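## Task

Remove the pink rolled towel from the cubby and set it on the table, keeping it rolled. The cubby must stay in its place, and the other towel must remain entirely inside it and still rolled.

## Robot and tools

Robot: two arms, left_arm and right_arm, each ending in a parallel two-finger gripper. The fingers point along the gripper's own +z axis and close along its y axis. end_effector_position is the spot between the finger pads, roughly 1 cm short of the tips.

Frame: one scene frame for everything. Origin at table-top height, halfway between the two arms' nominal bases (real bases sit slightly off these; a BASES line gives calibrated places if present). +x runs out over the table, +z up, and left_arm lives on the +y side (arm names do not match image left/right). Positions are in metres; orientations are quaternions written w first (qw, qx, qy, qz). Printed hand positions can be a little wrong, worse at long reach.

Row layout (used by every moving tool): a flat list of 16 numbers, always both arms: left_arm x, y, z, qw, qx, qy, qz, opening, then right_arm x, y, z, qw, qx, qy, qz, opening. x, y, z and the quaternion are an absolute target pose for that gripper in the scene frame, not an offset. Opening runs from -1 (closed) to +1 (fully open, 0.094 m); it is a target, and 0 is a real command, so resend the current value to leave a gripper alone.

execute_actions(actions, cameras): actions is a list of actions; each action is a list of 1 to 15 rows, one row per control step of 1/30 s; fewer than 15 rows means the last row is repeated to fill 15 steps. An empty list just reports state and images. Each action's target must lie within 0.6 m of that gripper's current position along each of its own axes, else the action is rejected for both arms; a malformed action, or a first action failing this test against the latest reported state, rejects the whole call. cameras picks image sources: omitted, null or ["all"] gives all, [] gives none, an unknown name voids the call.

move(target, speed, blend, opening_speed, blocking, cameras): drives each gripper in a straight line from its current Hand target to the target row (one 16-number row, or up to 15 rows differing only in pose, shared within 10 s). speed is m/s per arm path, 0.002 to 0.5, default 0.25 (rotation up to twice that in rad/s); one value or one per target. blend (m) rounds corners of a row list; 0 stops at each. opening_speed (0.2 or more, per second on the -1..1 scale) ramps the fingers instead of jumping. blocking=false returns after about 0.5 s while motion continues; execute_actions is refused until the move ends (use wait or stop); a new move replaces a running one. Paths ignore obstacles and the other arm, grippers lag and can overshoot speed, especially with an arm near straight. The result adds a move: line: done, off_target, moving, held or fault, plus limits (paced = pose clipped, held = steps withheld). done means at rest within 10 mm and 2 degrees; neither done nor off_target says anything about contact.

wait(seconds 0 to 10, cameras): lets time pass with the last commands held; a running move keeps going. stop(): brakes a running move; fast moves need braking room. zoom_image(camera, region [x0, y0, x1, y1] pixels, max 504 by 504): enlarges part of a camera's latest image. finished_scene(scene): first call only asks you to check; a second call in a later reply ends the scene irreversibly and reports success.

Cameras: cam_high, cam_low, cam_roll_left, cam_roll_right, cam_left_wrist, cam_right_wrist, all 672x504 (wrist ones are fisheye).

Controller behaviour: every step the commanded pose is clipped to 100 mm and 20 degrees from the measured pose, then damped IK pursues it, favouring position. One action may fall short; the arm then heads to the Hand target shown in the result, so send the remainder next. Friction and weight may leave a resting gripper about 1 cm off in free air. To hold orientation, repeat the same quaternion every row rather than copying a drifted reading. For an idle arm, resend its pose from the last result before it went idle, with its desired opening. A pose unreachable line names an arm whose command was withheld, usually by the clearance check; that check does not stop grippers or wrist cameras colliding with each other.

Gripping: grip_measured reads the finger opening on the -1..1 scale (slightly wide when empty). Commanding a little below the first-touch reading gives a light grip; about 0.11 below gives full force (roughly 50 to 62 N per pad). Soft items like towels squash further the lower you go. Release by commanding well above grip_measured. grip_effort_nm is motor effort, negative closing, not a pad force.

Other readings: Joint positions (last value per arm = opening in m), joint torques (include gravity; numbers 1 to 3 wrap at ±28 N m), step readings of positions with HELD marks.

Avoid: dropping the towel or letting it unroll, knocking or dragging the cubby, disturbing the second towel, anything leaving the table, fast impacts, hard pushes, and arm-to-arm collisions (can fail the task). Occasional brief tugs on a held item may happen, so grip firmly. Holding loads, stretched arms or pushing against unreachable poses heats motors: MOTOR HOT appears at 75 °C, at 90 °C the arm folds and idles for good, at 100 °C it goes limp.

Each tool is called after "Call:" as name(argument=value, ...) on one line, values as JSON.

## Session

Call:
execute_actions(actions=[])

Call:
zoom_image(camera="cam_high", region=[290, 60, 490, 220])

Scene clock: 0.00 s.
left_arm: end_effector_position=(+0.4034, +0.2548, +0.1228) grip_measured=+1.000 grip_effort_nm=n/a end_effector_quat_wxyz=(+0.623, -0.025, +0.782, +0.000) | right_arm: end_effector_position=(+0.3994, -0.2870, +0.0880) grip_measured=+1.000 grip_effort_nm=n/a end_effector_quat_wxyz=(+0.579, +0.022, +0.815, -0.004)
Joint positions: left_arm=[-0.002 1.542 0.36 0.956 -0.047 -0.043 0.094] | right_arm=[-0.02 1.567 0.324 0.907 0.008 0.022 0.094]
Joint velocities: left_arm=[0.012 -0.012 0.002 -0.037 0.037 -0.051 0] | right_arm=[-0.002 0.002 -0.012 0.007 -0.066 0.066 0]
Joint torques (N m): no reading
Motor temperatures (°C): left_arm=[20 23 18 21 19 18 19] | right_arm=[20 22 25 20 19 21 20]
Heat: left arm: 23 °C; right arm: 25 °C.
Hand target: left_arm +0.4030, +0.2548, +0.1209; +0.619, -0.025, +0.785, +0.000 | right_arm +0.4028, -0.2871, +0.0964; +0.589, +0.021, +0.808, -0.004
Tool commands: left_gripper/opening=+1.0 right_gripper/opening=+1.0

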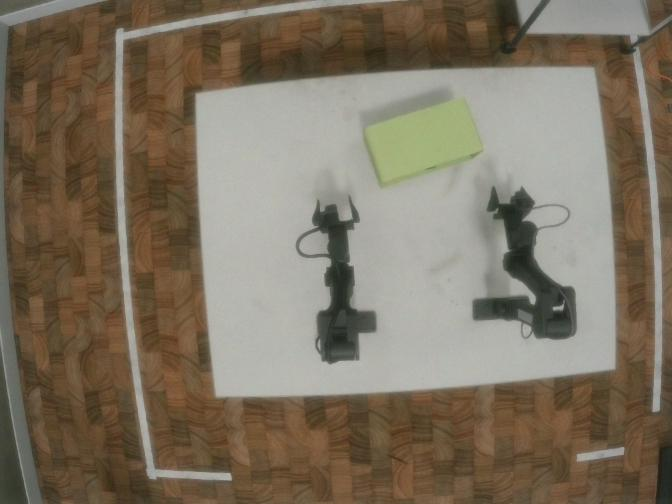

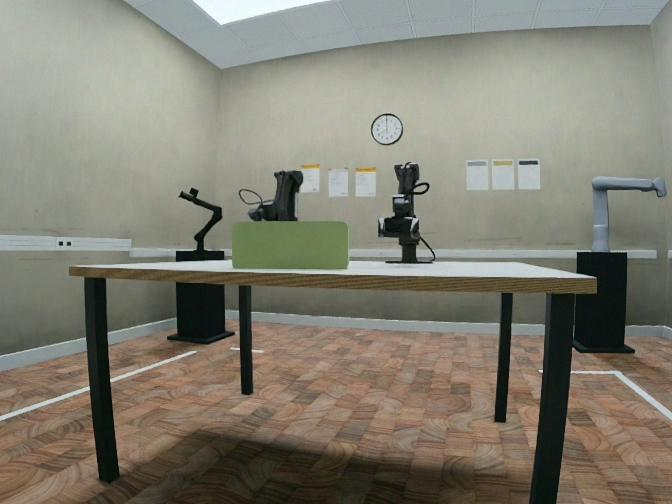

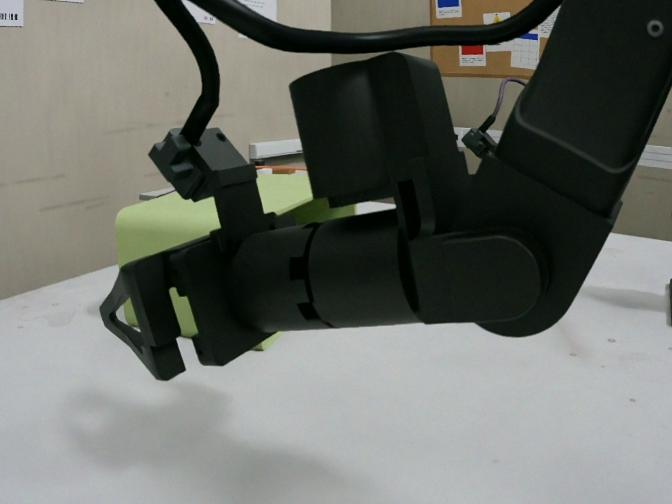

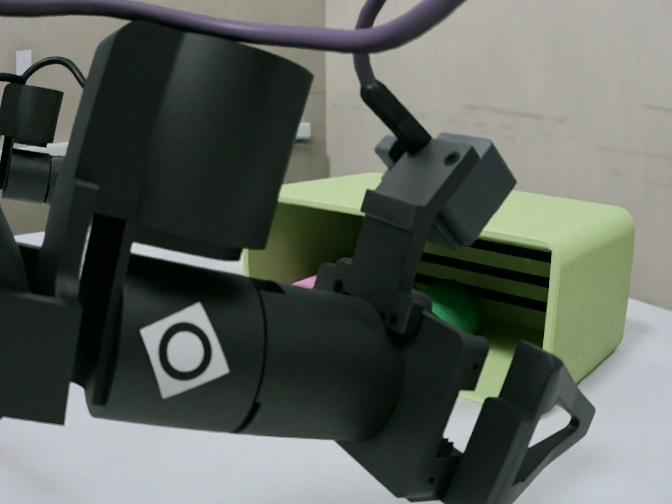

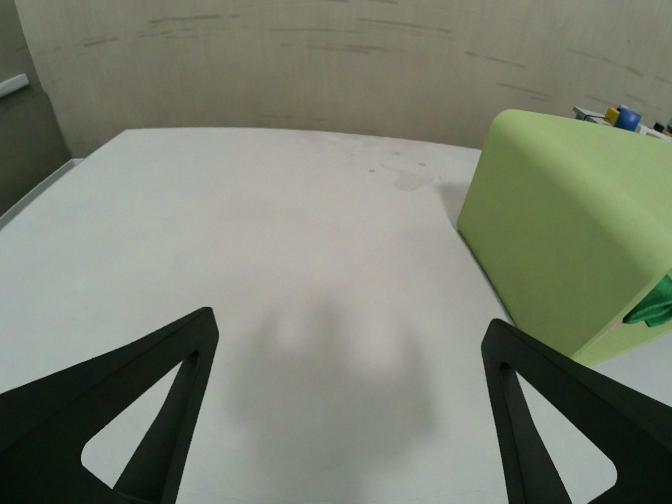

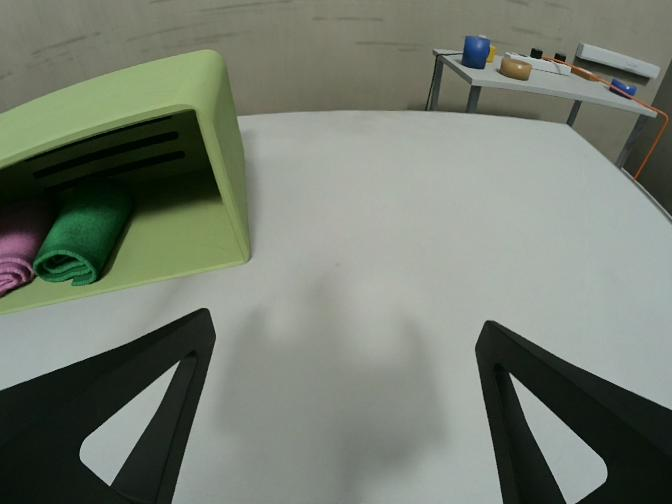

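Scaled by 2.520 from the camera's 672x504 image, which has a finer 960x720 frame.

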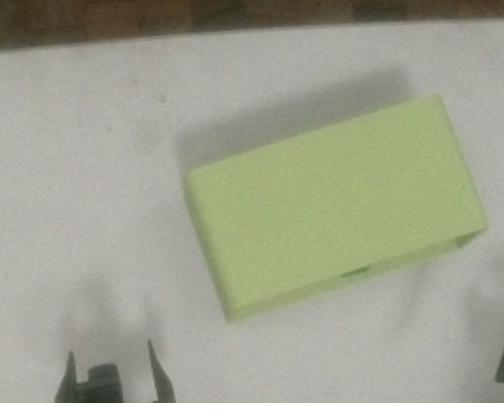

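Call:
move(target=[0.335,0.0,0.11,0.6005,-0.1309,0.7825,0.1005,1,0.4028,-0.2871,0.0964,0.589,0.021,0.808,-0.004,1], speed=0.25, cameras=["cam_left_wrist","cam_high"])

Scene clock: 4.63 s.
left_arm: end_effector_position=(+0.3302, +0.0005, +0.1091) grip_measured=+1.000 grip_effort_nm=-0.007 end_effector_quat_wxyz=(+0.595, -0.134, +0.788, +0.087) | right_arm: end_effector_position=(+0.3994, -0.2870, +0.0880) grip_measured=+1.000 grip_effort_nm=-0.002 end_effector_quat_wxyz=(+0.579, +0.022, +0.815, -0.004)
Joint positions: left_arm=[-1.057 1.905 1.026 -0.121 -1.235 -0.997 0.094] | right_arm=[-0.02 1.567 0.324 0.907 0.008 0.022 0.094]
Joint velocities: left_arm=[-0.002 -0.007 0.017 0.007 -0.051 -0.037 0] | right_arm=[-0.007 -0.017 0.002 -0.037 -0.007 0.066 0]
Joint torques (N m): left_arm=[0.76 -7.87 9.59 0.48 -0.68 -0.05] | right_arm=[-0.03 -4.94 5.04 1.59 -0.04 -0.03]
Motor temperatures (°C): left_arm=[20 24 18 22 19 18 19] | right_arm=[20 22 25 20 19 21 20]
Heat: left arm: 24 °C; right arm: 25 °C.
Hand target: left_arm +0.3336, +0.0012, +0.1062; +0.595, -0.134, +0.786, +0.100 | right_arm +0.4030, -0.2871, +0.0963; +0.589, +0.021, +0.808, -0.004
Off the commanded pose: left_arm 0.005 m, 2 deg | right_arm 0.009 m, 1 deg.
move: done
Images, in order (width x height): cam_high 672x504, cam_left_wrist 672x504.

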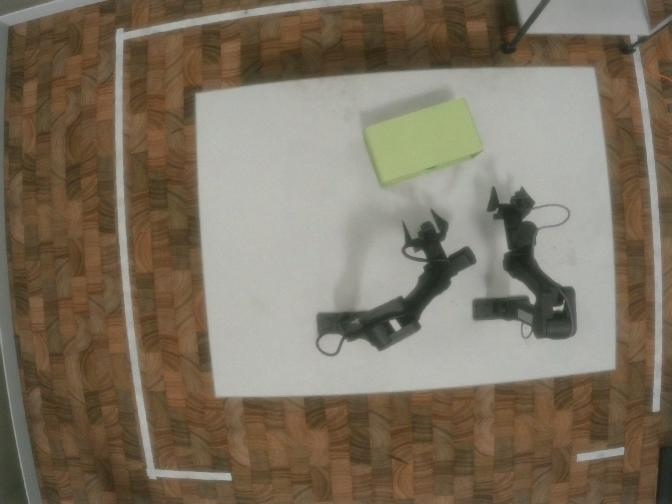

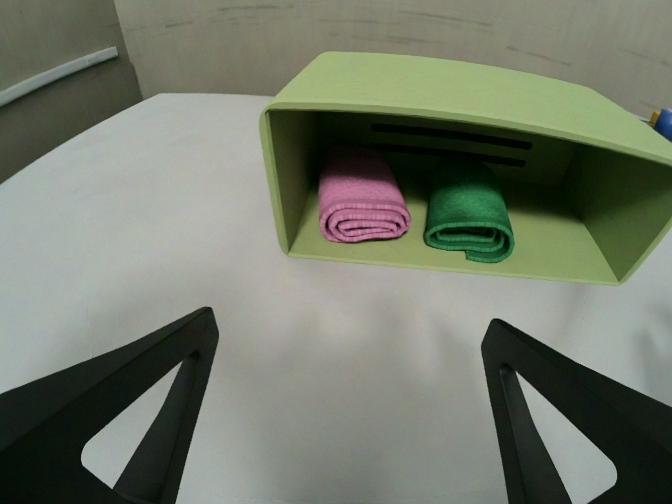

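Call:
zoom_image(camera="cam_high", region=[350, 90, 490, 270])

Call:
zoom_image(camera="cam_left_wrist", region=[250, 40, 672, 300])

Scaled by 2.800 from the camera's 672x504 image, which has a finer 960x720 frame.

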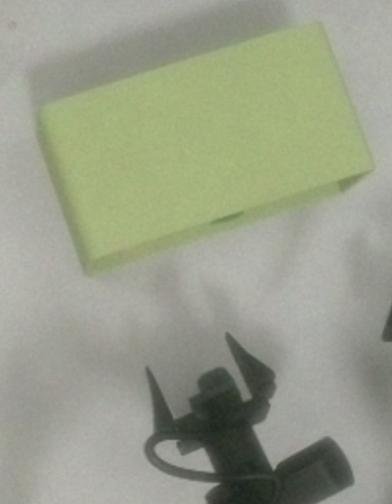

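Scaled by 1.194 from the camera's 672x504 image, which has a finer 960x720 frame.

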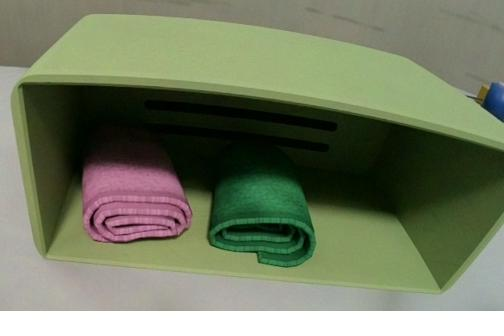

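Call:
move(target=[[0.35,0.0,0.07,0.6369,-0.1033,0.7590,0.0867,1,0.4028,-0.2871,0.0964,0.589,0.021,0.808,-0.004,1],[0.40,0.011,0.045,0.6369,-0.1033,0.7590,0.0867,1,0.4028,-0.2871,0.0964,0.589,0.021,0.808,-0.004,1]], speed=0.1, blend=0.02, cameras=["cam_left_wrist","cam_high","cam_roll_right"])

Scene clock: 10.00 s.
left_arm: end_effector_position=(+0.4015, +0.0083, +0.0611) grip_measured=+1.000 grip_effort_nm=-0.007 end_effector_quat_wxyz=(+0.648, -0.115, +0.750, +0.072) | right_arm: end_effector_position=(+0.3994, -0.2870, +0.0880) grip_measured=+1.000 grip_effort_nm=0.002 end_effector_quat_wxyz=(+0.579, +0.022, +0.815, -0.004)
Joint positions: left_arm=[-0.886 2.209 0.929 0.913 -1.138 -0.378 0.094] | right_arm=[-0.02 1.567 0.324 0.907 0.008 0.022 0.094]
Joint velocities: left_arm=[0.002 0.002 0.002 0.022 0.022 0.022 0] | right_arm=[-0.007 0.007 -0.017 -0.007 -0.037 -0.007 0]
Joint torques (N m): left_arm=[0.32 -9.22 5.22 1.36 -0.18 0.07] | right_arm=[-0.02 -4.92 5.03 1.59 -0.05 -0.03]
Motor temperatures (°C): left_arm=[20 24 19 22 19 18 19] | right_arm=[20 22 25 21 19 21 20]
Heat: left arm: 24 °C; right arm: 25 °C.
Hand target: left_arm +0.4001, +0.0107, +0.0472; +0.640, -0.101, +0.757, +0.086 | right_arm +0.4030, -0.2871, +0.0963; +0.589, +0.021, +0.808, -0.004
Off the commanded pose: left_arm 0.016 m, 3 deg | right_arm 0.009 m, 1 deg.
move: off_target (left_arm)
Images, in order (width x height): cam_high 672x504, cam_roll_right 672x504, cam_left_wrist 672x504.

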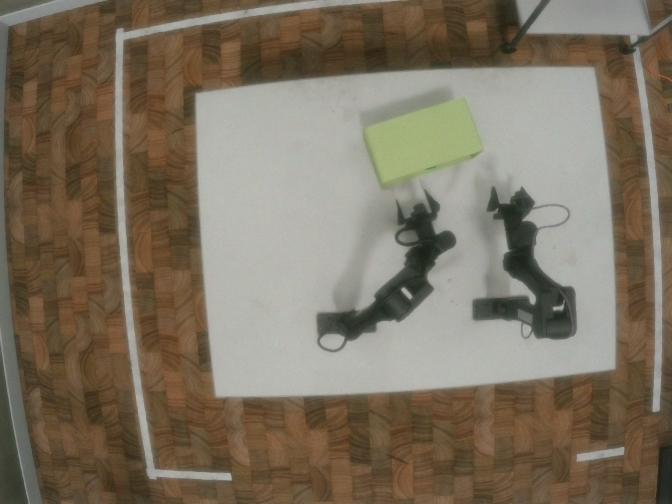

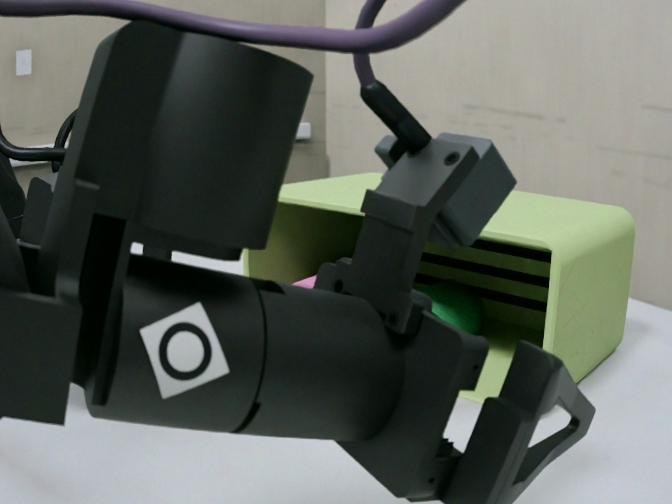

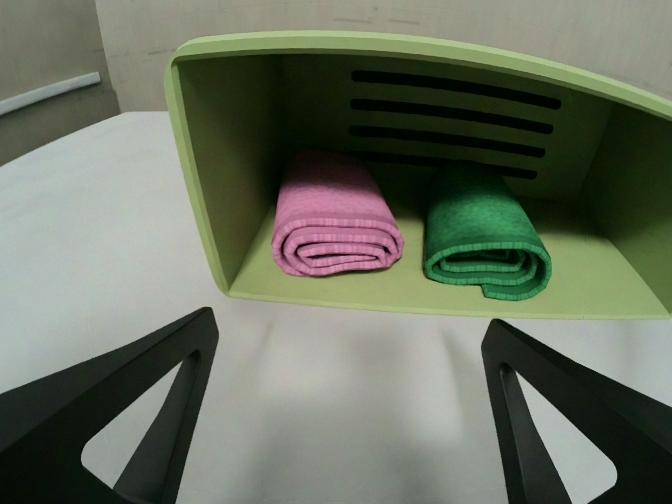

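Call:
move(target=[[0.447,0.028,0.030,0.6369,-0.1033,0.7590,0.0867,1,0.4028,-0.2871,0.0964,0.589,0.021,0.808,-0.004,1]], speed=0.06, cameras=["cam_left_wrist"])

Scene clock: 13.63 s.
left_arm: end_effector_position=(+0.4433, +0.0291, +0.0394) grip_measured=+1.000 grip_effort_nm=-0.012 end_effector_quat_wxyz=(+0.641, -0.110, +0.755, +0.081) | right_arm: end_effector_position=(+0.3994, -0.2870, +0.0880) grip_measured=+1.000 grip_effort_nm=0.007 end_effector_quat_wxyz=(+0.579, +0.022, +0.815, -0.004)
Joint positions: left_arm=[-0.766 2.312 0.995 0.991 -1.028 -0.302 0.094] | right_arm=[-0.02 1.567 0.324 0.907 0.008 0.022 0.094]
Joint velocities: left_arm=[0.012 0.017 -0.017 0.022 -0.037 -0.007 0] | right_arm=[0.012 0.002 -0.012 0.022 -0.007 -0.007 0]
Joint torques (N m): left_arm=[0.49 -9.74 7.5 1.44 -0.13 0.15] | right_arm=[-0.05 -4.93 5.01 1.59 -0.04 -0.03]
Motor temperatures (°C): left_arm=[20 25 19 23 19 18 19] | right_arm=[20 23 25 22 19 21 20]
Heat: left arm: 25 °C; right arm: 25 °C.
Hand target: left_arm +0.4466, +0.0279, +0.0302; +0.637, -0.103, +0.759, +0.087 | right_arm +0.4030, -0.2871, +0.0963; +0.589, +0.021, +0.808, -0.004
Off the commanded pose: left_arm 0.010 m, 1 deg | right_arm 0.009 m, 1 deg.
move: done
Images, in order (width x height): cam_left_wrist 672x504.

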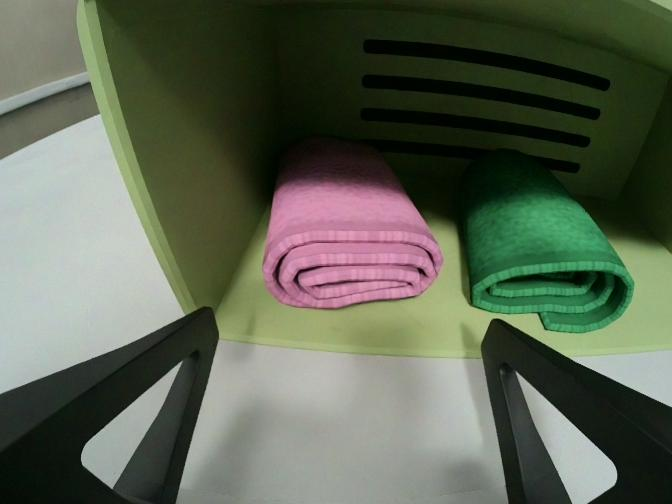

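Call:
move(target=[[0.474,0.0345,0.028,0.6369,-0.1033,0.7590,0.0867,0.85,0.4028,-0.2871,0.0964,0.589,0.021,0.808,-0.004,1]], speed=0.05, cameras=["cam_left_wrist","cam_high"])

Scene clock: 15.80 s.
left_arm: end_effector_position=(+0.4704, +0.0354, +0.0394) grip_measured=+0.852 grip_effort_nm=-0.115 end_effector_quat_wxyz=(+0.642, -0.112, +0.754, +0.079) | right_arm: end_effector_position=(+0.3994, -0.2870, +0.0880) grip_measured=+1.000 grip_effort_nm=0.002 end_effector_quat_wxyz=(+0.579, +0.022, +0.815, -0.004)
Joint positions: left_arm=[-0.708 2.35 1.067 0.992 -0.973 -0.269 0.087] | right_arm=[-0.02 1.567 0.324 0.907 0.008 0.022 0.094]
Joint velocities: left_arm=[0.007 0.007 -0.007 0.095 -0.007 -0.007 0] | right_arm=[-0.017 -0.007 0.017 -0.022 -0.007 0.037 0]
Joint torques (N m): left_arm=[0.64 -10.11 7.82 1.43 -0.12 0.15] | right_arm=[-0.05 -4.94 5.03 1.59 -0.05 -0.03]
Motor temperatures (°C): left_arm=[20 25 19 23 19 18 19] | right_arm=[20 23 26 22 19 21 20]
Heat: left arm: 25 °C; right arm: 26 °C.
Hand target: left_arm +0.4735, +0.0345, +0.0282; +0.637, -0.103, +0.759, +0.087 | right_arm +0.4030, -0.2871, +0.0963; +0.589, +0.021, +0.808, -0.004
Off the commanded pose: left_arm 0.012 m, 2 deg | right_arm 0.009 m, 1 deg.
move: off_target (left_arm)
Images, in order (width x height): cam_high 672x504, cam_left_wrist 672x504.

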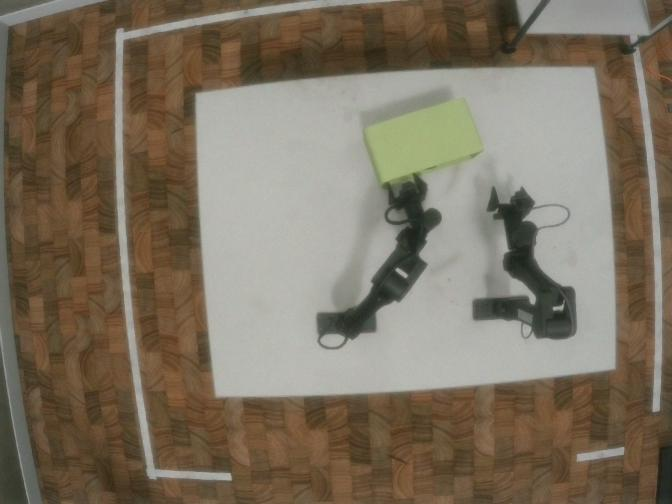

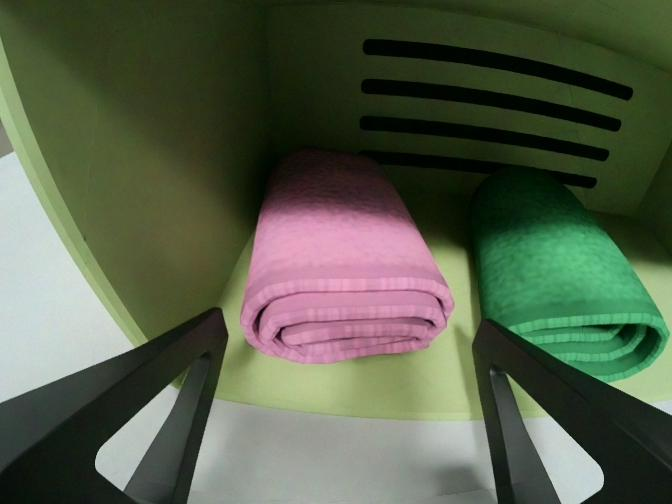

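Call:
move(target=[[0.517,0.048,0.029,0.6369,-0.1033,0.7590,0.0867,0.78,0.4028,-0.2871,0.0964,0.589,0.021,0.808,-0.004,1]], speed=0.04, cameras=["cam_left_wrist","cam_high"])

Call:
zoom_image(camera="cam_high", region=[290, 60, 490, 220])

Scene clock: 18.13 s.
left_arm: end_effector_position=(+0.5123, +0.0470, +0.0438) grip_measured=+0.782 grip_effort_nm=-0.110 end_effector_quat_wxyz=(+0.648, -0.116, +0.749, +0.074) | right_arm: end_effector_position=(+0.3994, -0.2870, +0.0880) grip_measured=+1.000 grip_effort_nm=0.007 end_effector_quat_wxyz=(+0.579, +0.022, +0.815, -0.004)
Joint positions: left_arm=[-0.622 2.404 1.185 0.98 -0.89 -0.226 0.084] | right_arm=[-0.02 1.567 0.324 0.907 0.008 0.022 0.094]
Joint velocities: left_arm=[-0.007 -0.002 0.002 -0.051 -0.007 0.007 0] | right_arm=[-0.002 0.002 -0.007 0.007 -0.037 0.007 0]
Joint torques (N m): left_arm=[0.94 -10.99 8.61 1.24 -0.04 0.14] | right_arm=[-0.05 -4.93 5.04 1.59 -0.04 -0.02]
Motor temperatures (°C): left_arm=[20 25 19 23 19 18 19] | right_arm=[20 23 26 22 19 21 20]
Heat: left arm: 25 °C; right arm: 26 °C.
Hand target: left_arm +0.5161, +0.0480, +0.0292; +0.637, -0.103, +0.759, +0.086 | right_arm +0.4030, -0.2871, +0.0963; +0.589, +0.021, +0.808, -0.004
Off the commanded pose: left_arm 0.016 m, 3 deg | right_arm 0.009 m, 1 deg.
move: off_target (left_arm)
Images, in order (width x height): cam_high 672x504, cam_left_wrist 672x504.

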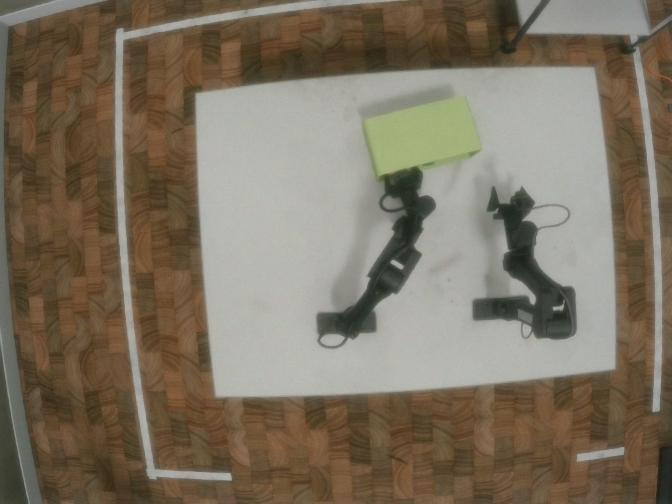

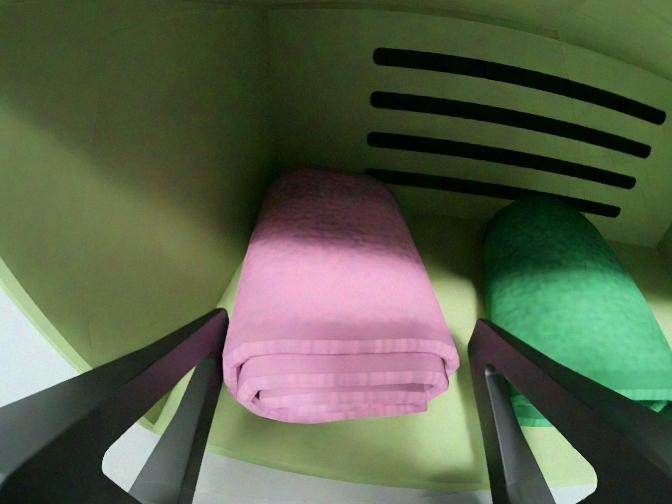

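Scaled by 2.520 from the camera's 672x504 image, which has a finer 960x720 frame.

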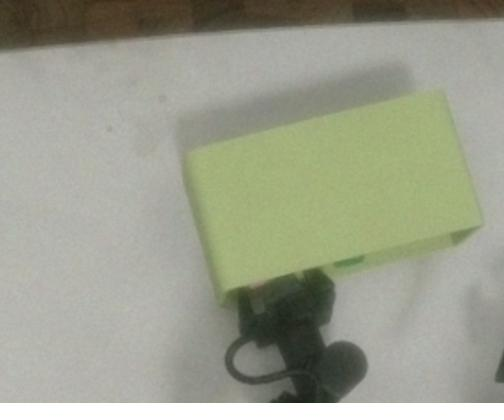

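Call:
move(target=[[0.514,0.047,0.029,0.6369,-0.1033,0.7590,0.0867,-0.2,0.4028,-0.2871,0.0964,0.589,0.021,0.808,-0.004,1]], speed=0.04, opening_speed=0.9, cameras=["cam_left_wrist"])

Scene clock: 20.50 s.
left_arm: end_effector_position=(+0.5123, +0.0470, +0.0440) grip_measured=-0.195 grip_effort_nm=-0.281 end_effector_quat_wxyz=(+0.649, -0.116, +0.749, +0.074) | right_arm: end_effector_position=(+0.3994, -0.2870, +0.0880) grip_measured=+1.000 grip_effort_nm=0.002 end_effector_quat_wxyz=(+0.579, +0.022, +0.815, -0.004)
Joint positions: left_arm=[-0.622 2.404 1.185 0.981 -0.89 -0.226 0.038] | right_arm=[-0.02 1.567 0.324 0.907 0.008 0.022 0.094]
Joint velocities: left_arm=[-0.007 0.007 -0.002 0.037 -0.022 0.022 0] | right_arm=[0.002 -0.007 0.002 0.007 -0.007 -0.007 0]
Joint torques (N m): left_arm=[0.29 -11.37 7.75 1.24 -0.1 0.1] | right_arm=[-0.03 -4.93 5.03 1.59 -0.04 -0.03]
Motor temperatures (°C): left_arm=[20 26 19 23 19 18 19] | right_arm=[20 23 26 22 19 21 20]
Heat: left arm: 26 °C; right arm: 26 °C.
Hand target: left_arm +0.5134, +0.0473, +0.0291; +0.637, -0.103, +0.759, +0.086 | right_arm +0.4030, -0.2871, +0.0963; +0.589, +0.021, +0.808, -0.004
Off the commanded pose: left_arm 0.015 m, 3 deg | right_arm 0.009 m, 1 deg.
move: off_target (left_arm)
Images, in order (width x height): cam_left_wrist 672x504.

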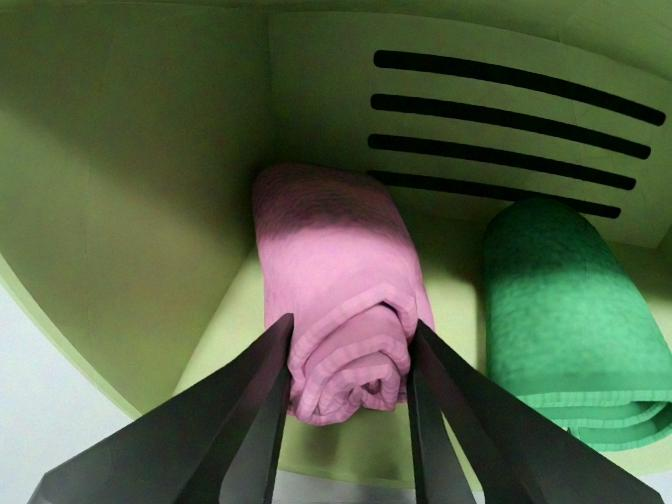

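Good grip. Pull along the towel axis slowly.

Call:
move(target=[[0.425,0.020,0.032,0.6369,-0.1033,0.7590,0.0867,-0.25,0.4028,-0.2871,0.0964,0.589,0.021,0.808,-0.004,1]], speed=0.05, cameras=["cam_left_wrist","cam_high"])

Call:
zoom_image(camera="cam_high", region=[290, 60, 490, 220])

Scene clock: 23.23 s.
left_arm: end_effector_position=(+0.4305, +0.0164, +0.0307) grip_measured=-0.248 grip_effort_nm=-0.115 end_effector_quat_wxyz=(+0.642, -0.107, +0.756, +0.075) | right_arm: end_effector_position=(+0.3994, -0.2870, +0.0880) grip_measured=+1.000 grip_effort_nm=0.002 end_effector_quat_wxyz=(+0.579, +0.022, +0.815, -0.004)
Joint positions: left_arm=[-0.811 2.336 0.991 1.004 -1.058 -0.324 0.035] | right_arm=[-0.02 1.567 0.324 0.907 0.008 0.022 0.094]
Joint velocities: left_arm=[-0.017 -0.017 -0.007 0.022 -0.051 0.007 0] | right_arm=[-0.002 0.002 -0.002 -0.081 -0.007 -0.051 0]
Joint torques (N m): left_arm=[-0.46 -14.74 3.54 1.02 -0.41 0] | right_arm=[-0.03 -4.92 5.03 1.59 -0.04 -0.02]
Motor temperatures (°C): left_arm=[20 27 19 23 19 18 19] | right_arm=[20 23 26 22 19 21 20]
Heat: left arm: 27 °C; right arm: 26 °C.
Hand target: left_arm +0.4250, +0.0207, +0.0315; +0.636, -0.104, +0.759, +0.087 | right_arm +0.4030, -0.2871, +0.0963; +0.589, +0.021, +0.808, -0.004
Off the commanded pose: left_arm 0.007 m, 2 deg | right_arm 0.009 m, 1 deg.
move: done
Images, in order (width x height): cam_high 672x504, cam_left_wrist 672x504.

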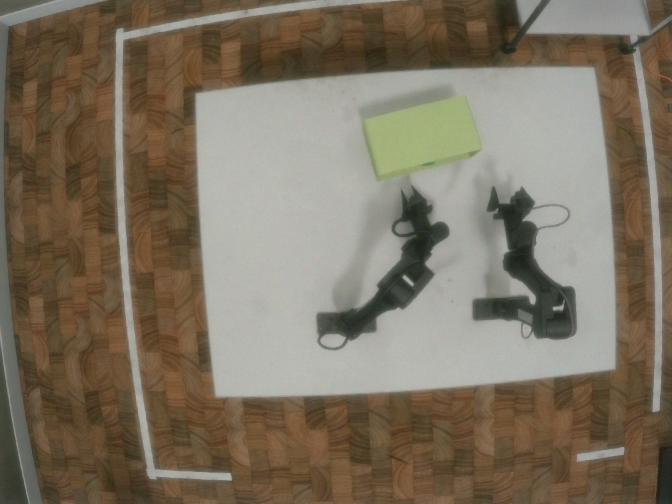

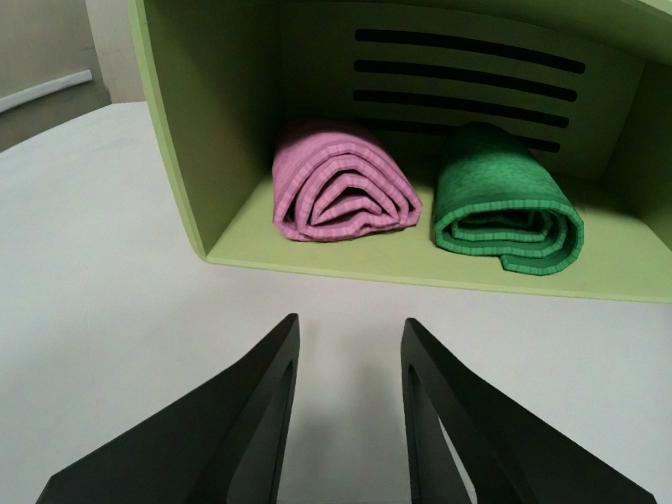

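Scaled by 2.520 from the camera's 672x504 image, which has a finer 960x720 frame.

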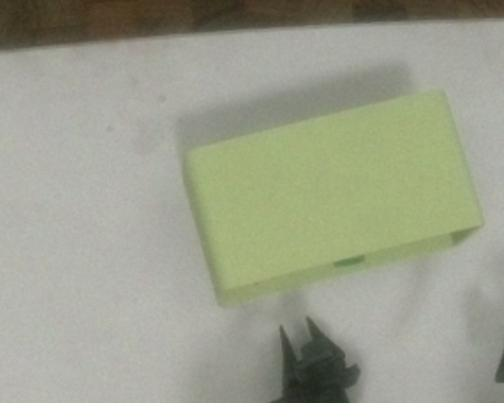

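Call:
move(target=[0.435,0.0164,0.025,0.6369,-0.1033,0.7590,0.0867,0.7,0.4028,-0.2871,0.0964,0.589,0.021,0.808,-0.004,1], speed=0.1, opening_speed=1.5)

Call:
zoom_image(camera="cam_high", region=[290, 60, 490, 220])

Scene clock: 26.27 s.
left_arm: end_effector_position=(+0.4321, +0.0150, +0.0330) grip_measured=+0.698 grip_effort_nm=0.100 end_effector_quat_wxyz=(+0.644, -0.109, +0.754, +0.073) | right_arm: end_effector_position=(+0.3994, -0.2870, +0.0880) grip_measured=+1.000 grip_effort_nm=0.002 end_effector_quat_wxyz=(+0.579, +0.022, +0.815, -0.004)
Joint positions: left_arm=[-0.81 2.336 1 1.002 -1.059 -0.324 0.08] | right_arm=[-0.02 1.567 0.324 0.907 0.008 0.022 0.094]
Joint velocities: left_arm=[0.007 0.022 -0.007 -0.007 0.081 -0.125 -0.001] | right_arm=[-0.012 0.007 0.007 -0.051 0.022 0.007 0]
Joint torques (N m): left_arm=[0.65 -10.82 7.23 1.11 -0.25 0.06] | right_arm=[-0.03 -4.93 5.03 1.59 -0.04 -0.02]
Motor temperatures (°C): left_arm=[20 27 19 23 19 18 19] | right_arm=[20 23 26 22 19 21 20]
Heat: left arm: 27 °C; right arm: 26 °C.
Hand target: left_arm +0.4348, +0.0166, +0.0251; +0.637, -0.103, +0.759, +0.086 | right_arm +0.4030, -0.2871, +0.0963; +0.589, +0.021, +0.808, -0.004
Off the commanded pose: left_arm 0.009 m, 2 deg | right_arm 0.009 m, 1 deg.
move: done

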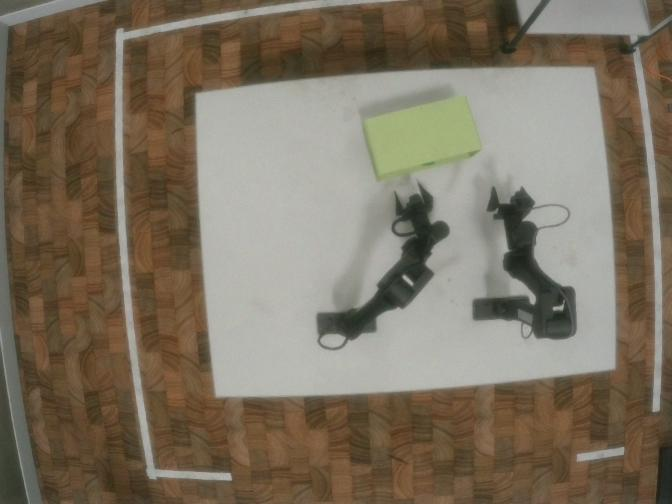

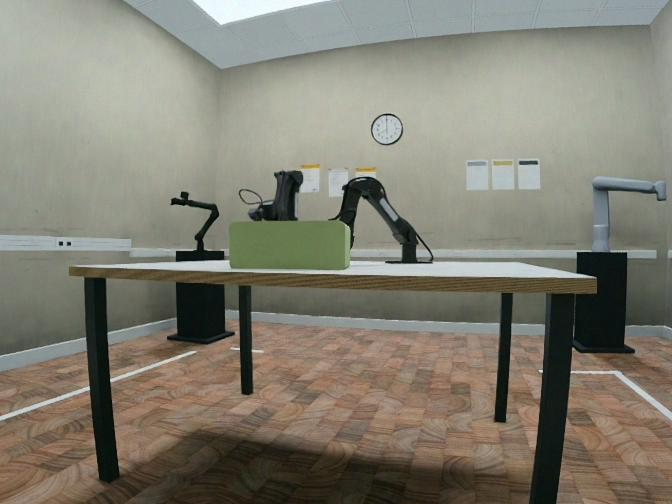

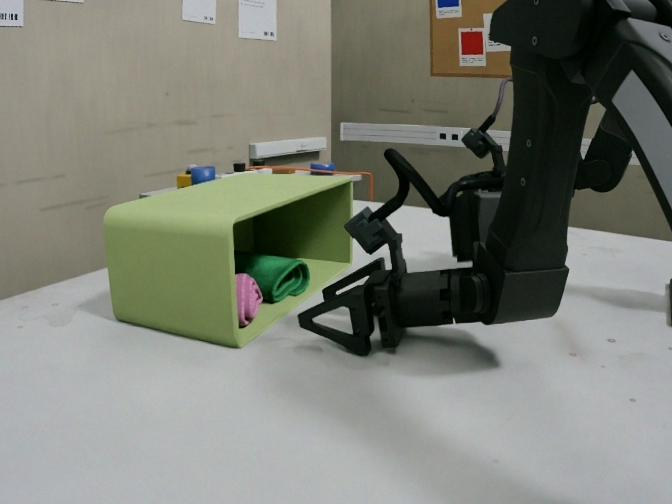

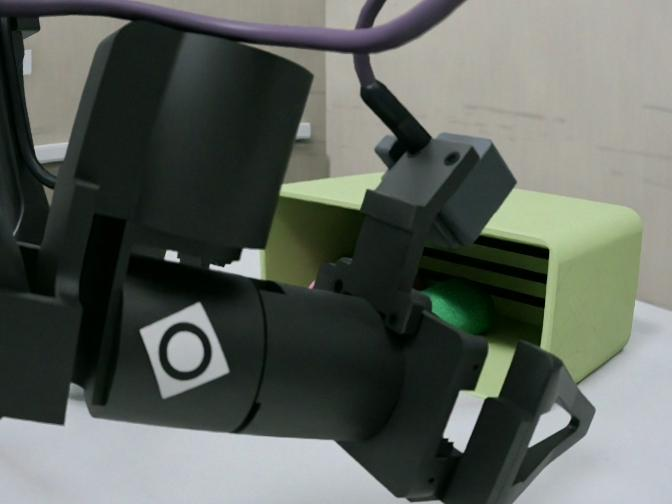

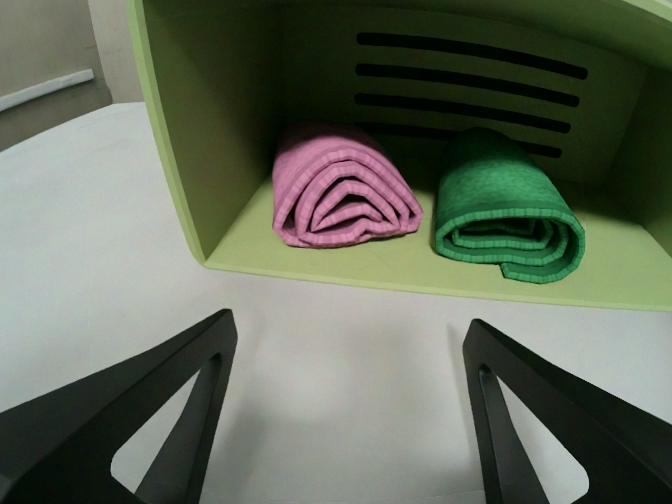

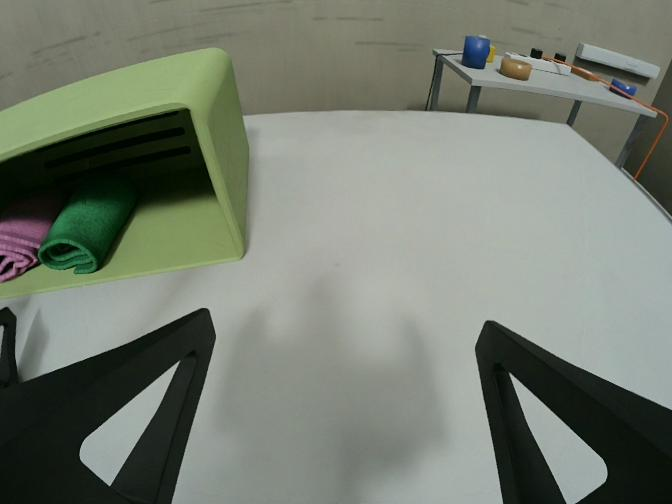

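Scaled by 2.520 from the camera's 672x504 image, which has a finer 960x720 frame.

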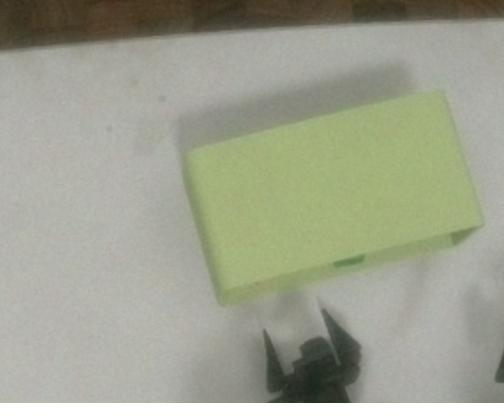

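Call:
move(target=[[0.470,0.030,0.020,0.6369,-0.1033,0.7590,0.0867,0.72,0.4028,-0.2871,0.0964,0.589,0.021,0.808,-0.004,1],[0.517,0.046,0.020,0.6369,-0.1033,0.7590,0.0867,0.72,0.4028,-0.2871,0.0964,0.589,0.021,0.808,-0.004,1]], speed=0.06, cameras=["cam_left_wrist","cam_roll_left","cam_roll_right"])

Scene clock: 28.97 s.
left_arm: end_effector_position=(+0.5141, +0.0459, +0.0370) grip_measured=+0.718 grip_effort_nm=0.100 end_effector_quat_wxyz=(+0.650, -0.117, +0.747, +0.074) | right_arm: end_effector_position=(+0.3994, -0.2870, +0.0880) grip_measured=+1.000 grip_effort_nm=0.002 end_effector_quat_wxyz=(+0.579, +0.022, +0.815, -0.004)
Joint positions: left_arm=[-0.622 2.434 1.201 1.001 -0.892 -0.225 0.081] | right_arm=[-0.02 1.567 0.324 0.907 0.008 0.022 0.094]
Joint velocities: left_arm=[0.007 0.002 -0.002 -0.051 0.007 0.007 -0.001] | right_arm=[-0.007 -0.002 0.002 0.022 -0.007 0.022 0]
Joint torques (N m): left_arm=[0.21 -10.97 8.25 1.24 -0.09 0.12] | right_arm=[-0.02 -4.94 5.04 1.59 -0.04 -0.03]
Motor temperatures (°C): left_arm=[20 27 19 23 19 18 19] | right_arm=[20 23 26 23 19 21 20]
Heat: left arm: 27 °C; right arm: 26 °C.
Hand target: left_arm +0.5162, +0.0458, +0.0204; +0.638, -0.103, +0.758, +0.086 | right_arm +0.4030, -0.2871, +0.0963; +0.589, +0.021, +0.808, -0.004
Off the commanded pose: left_arm 0.017 m, 3 deg | right_arm 0.009 m, 1 deg.
move: off_target (left_arm)
Images, in order (width x height): cam_roll_left 672x504, cam_roll_right 672x504, cam_left_wrist 672x504.

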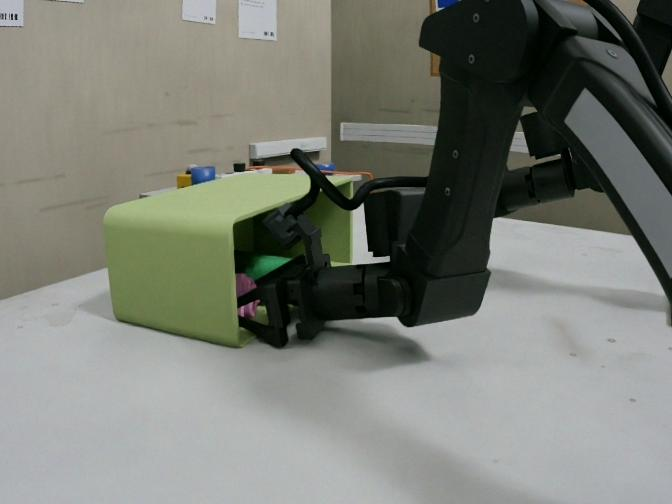

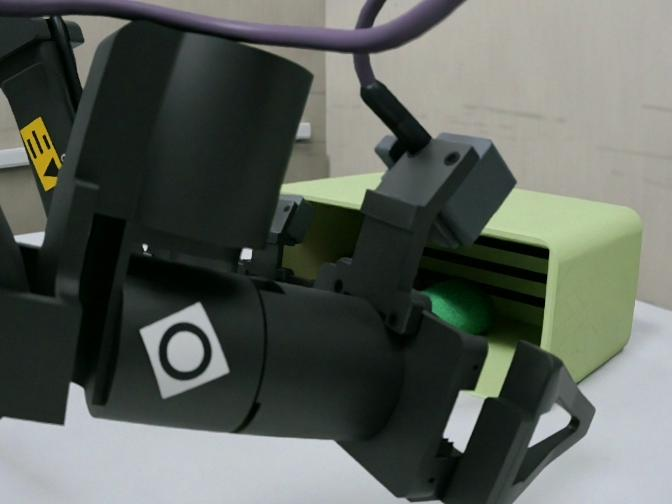

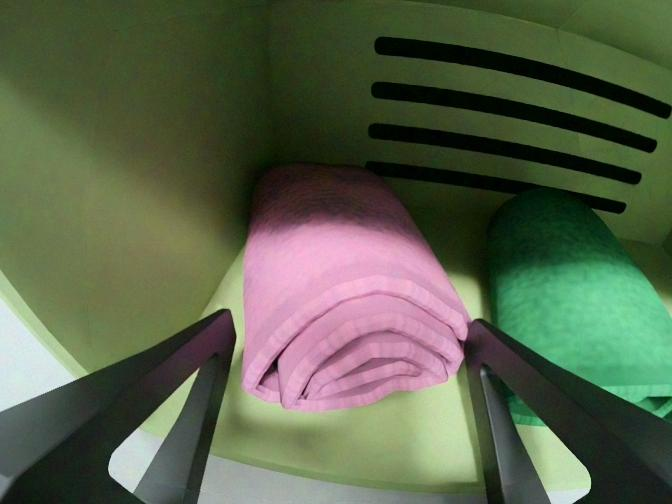

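Call:
move(target=[[0.510,0.046,0.022,0.6817,-0.1010,0.7184,0.0958,0.74,0.4028,-0.2871,0.0964,0.589,0.021,0.808,-0.004,1],[0.534,0.0525,0.020,0.6817,-0.1010,0.7184,0.0958,0.74,0.4028,-0.2871,0.0964,0.589,0.021,0.808,-0.004,1]], speed=0.05, cameras=["cam_high","cam_left_wrist","cam_roll_left"])

Call:
zoom_image(camera="cam_high", region=[290, 60, 490, 220])

Scene clock: 31.93 s.
left_arm: end_effector_position=(+0.5298, +0.0513, +0.0440) grip_measured=+0.738 grip_effort_nm=0.095 end_effector_quat_wxyz=(+0.698, -0.116, +0.702, +0.082) | right_arm: end_effector_position=(+0.3994, -0.2870, +0.0880) grip_measured=+1.000 grip_effort_nm=-0.002 end_effector_quat_wxyz=(+0.579, +0.022, +0.815, -0.004)
Joint positions: left_arm=[-0.597 2.552 1.27 1.264 -0.893 -0.063 0.082] | right_arm=[-0.02 1.567 0.324 0.907 0.008 0.022 0.094]
Joint velocities: left_arm=[-0.007 0.007 -0.007 -0.125 -0.037 -0.066 0] | right_arm=[-0.002 -0.017 0.017 -0.066 -0.022 -0.037 0]
Joint torques (N m): left_arm=[0.81 -10.89 7.69 1.12 0.09 0.04] | right_arm=[-0.03 -4.93 5.03 1.59 -0.04 -0.03]
Motor temperatures (°C): left_arm=[20 27 19 24 19 18 19] | right_arm=[20 23 26 23 19 21 20]
Heat: left arm: 27 °C; right arm: 26 °C.
Hand target: left_arm +0.5323, +0.0532, +0.0207; +0.682, -0.100, +0.718, +0.096 | right_arm +0.4030, -0.2871, +0.0963; +0.589, +0.021, +0.808, -0.004
Off the commanded pose: left_arm 0.024 m, 4 deg | right_arm 0.009 m, 1 deg.
move: off_target (left_arm)
Images, in order (width x height): cam_high 672x504, cam_roll_left 672x504, cam_left_wrist 672x504.

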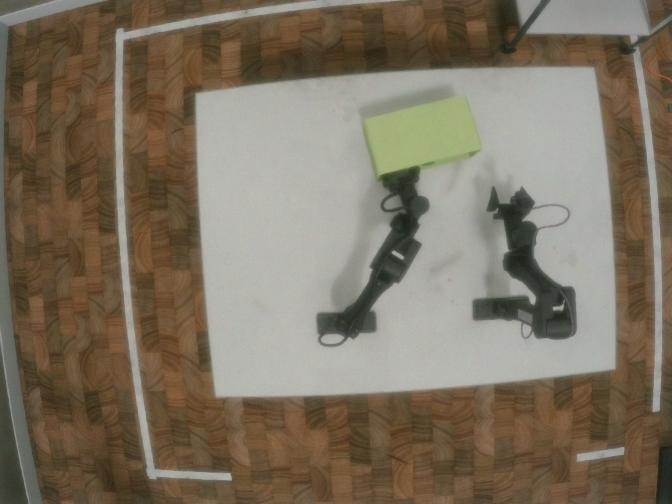

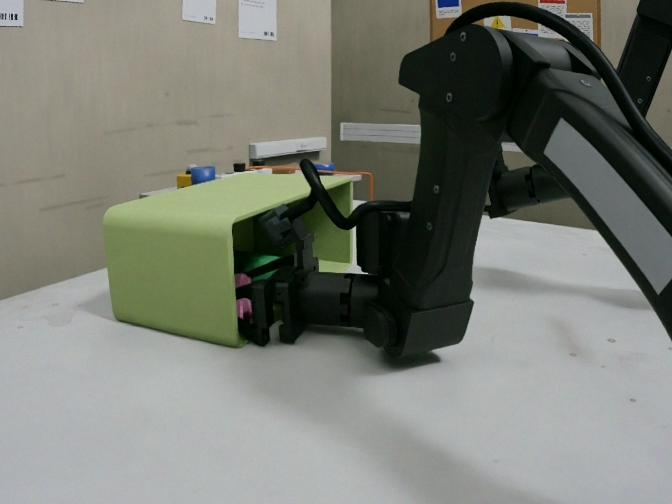

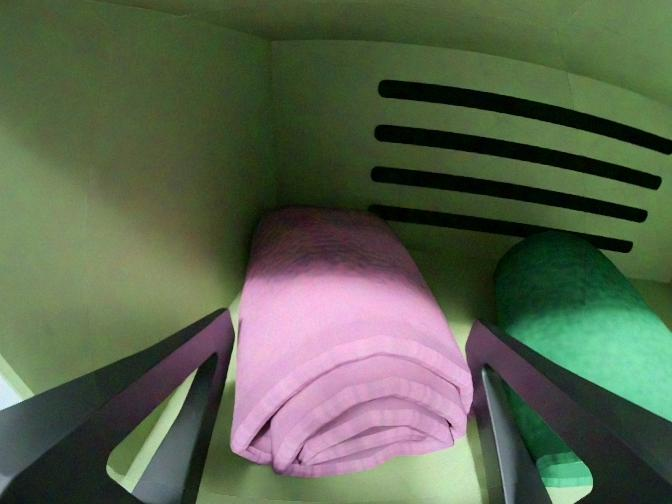

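Scaled by 2.520 from the camera's 672x504 image, which has a finer 960x720 frame.

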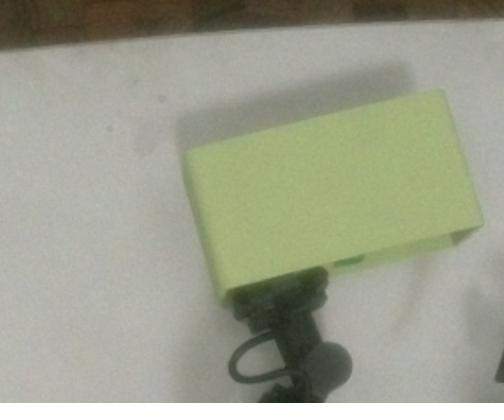

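Call:
move(target=[0.540,0.0540,0.006,0.6817,-0.1010,0.7184,0.0958,0.74,0.4028,-0.2871,0.0964,0.589,0.021,0.808,-0.004,1], speed=0.05, cameras=["cam_left_wrist","cam_roll_left"])

Scene clock: 33.23 s.
left_arm: end_effector_position=(+0.5362, +0.0510, +0.0446) grip_measured=+0.738 grip_effort_nm=0.090 end_effector_quat_wxyz=(+0.705, -0.118, +0.695, +0.084) | right_arm: end_effector_position=(+0.3994, -0.2870, +0.0880) grip_measured=+1.000 grip_effort_nm=-0.002 end_effector_quat_wxyz=(+0.579, +0.022, +0.815, -0.004)
Joint positions: left_arm=[-0.591 2.581 1.308 1.283 -0.893 -0.042 0.082] | right_arm=[-0.02 1.567 0.324 0.907 0.008 0.022 0.094]
Joint velocities: left_arm=[-0.012 -0.002 -0.007 -0.022 -0.007 0.007 0] | right_arm=[0.012 0.007 -0.007 0.037 0.007 -0.066 0]
Joint torques (N m): left_arm=[1.16 -9.5 6.99 1.06 0.21 -0.24] | right_arm=[-0.03 -4.94 5.03 1.59 -0.04 -0.03]
Motor temperatures (°C): left_arm=[20 27 19 24 19 18 19] | right_arm=[20 23 26 23 19 21 20]
Heat: left arm: 27 °C; right arm: 26 °C.
Hand target: left_arm +0.5366, +0.0554, +0.0070; +0.681, -0.102, +0.719, +0.096 | right_arm +0.4030, -0.2871, +0.0963; +0.589, +0.021, +0.808, -0.004
Off the commanded pose: left_arm 0.039 m, 4 deg | right_arm 0.009 m, 1 deg.
move: off_target (left_arm)
Images, in order (width x height): cam_roll_left 672x504, cam_left_wrist 672x504.

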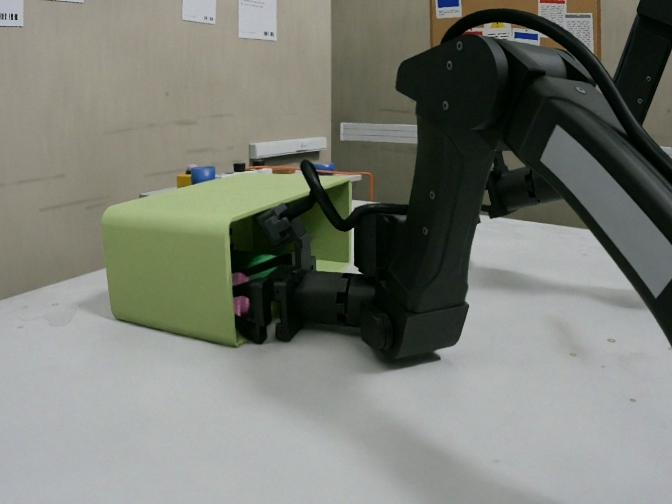

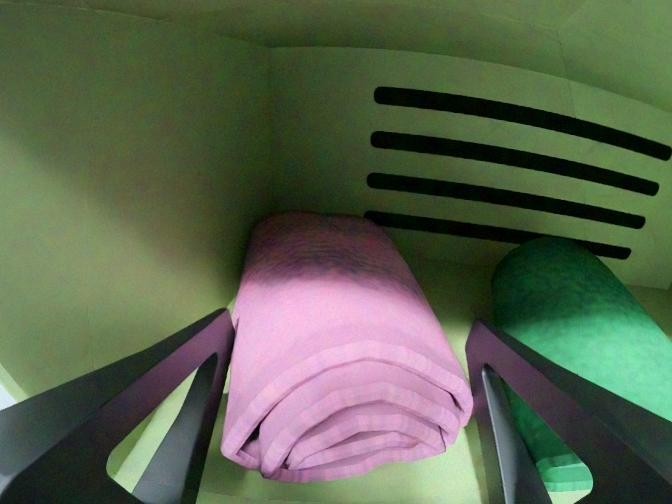

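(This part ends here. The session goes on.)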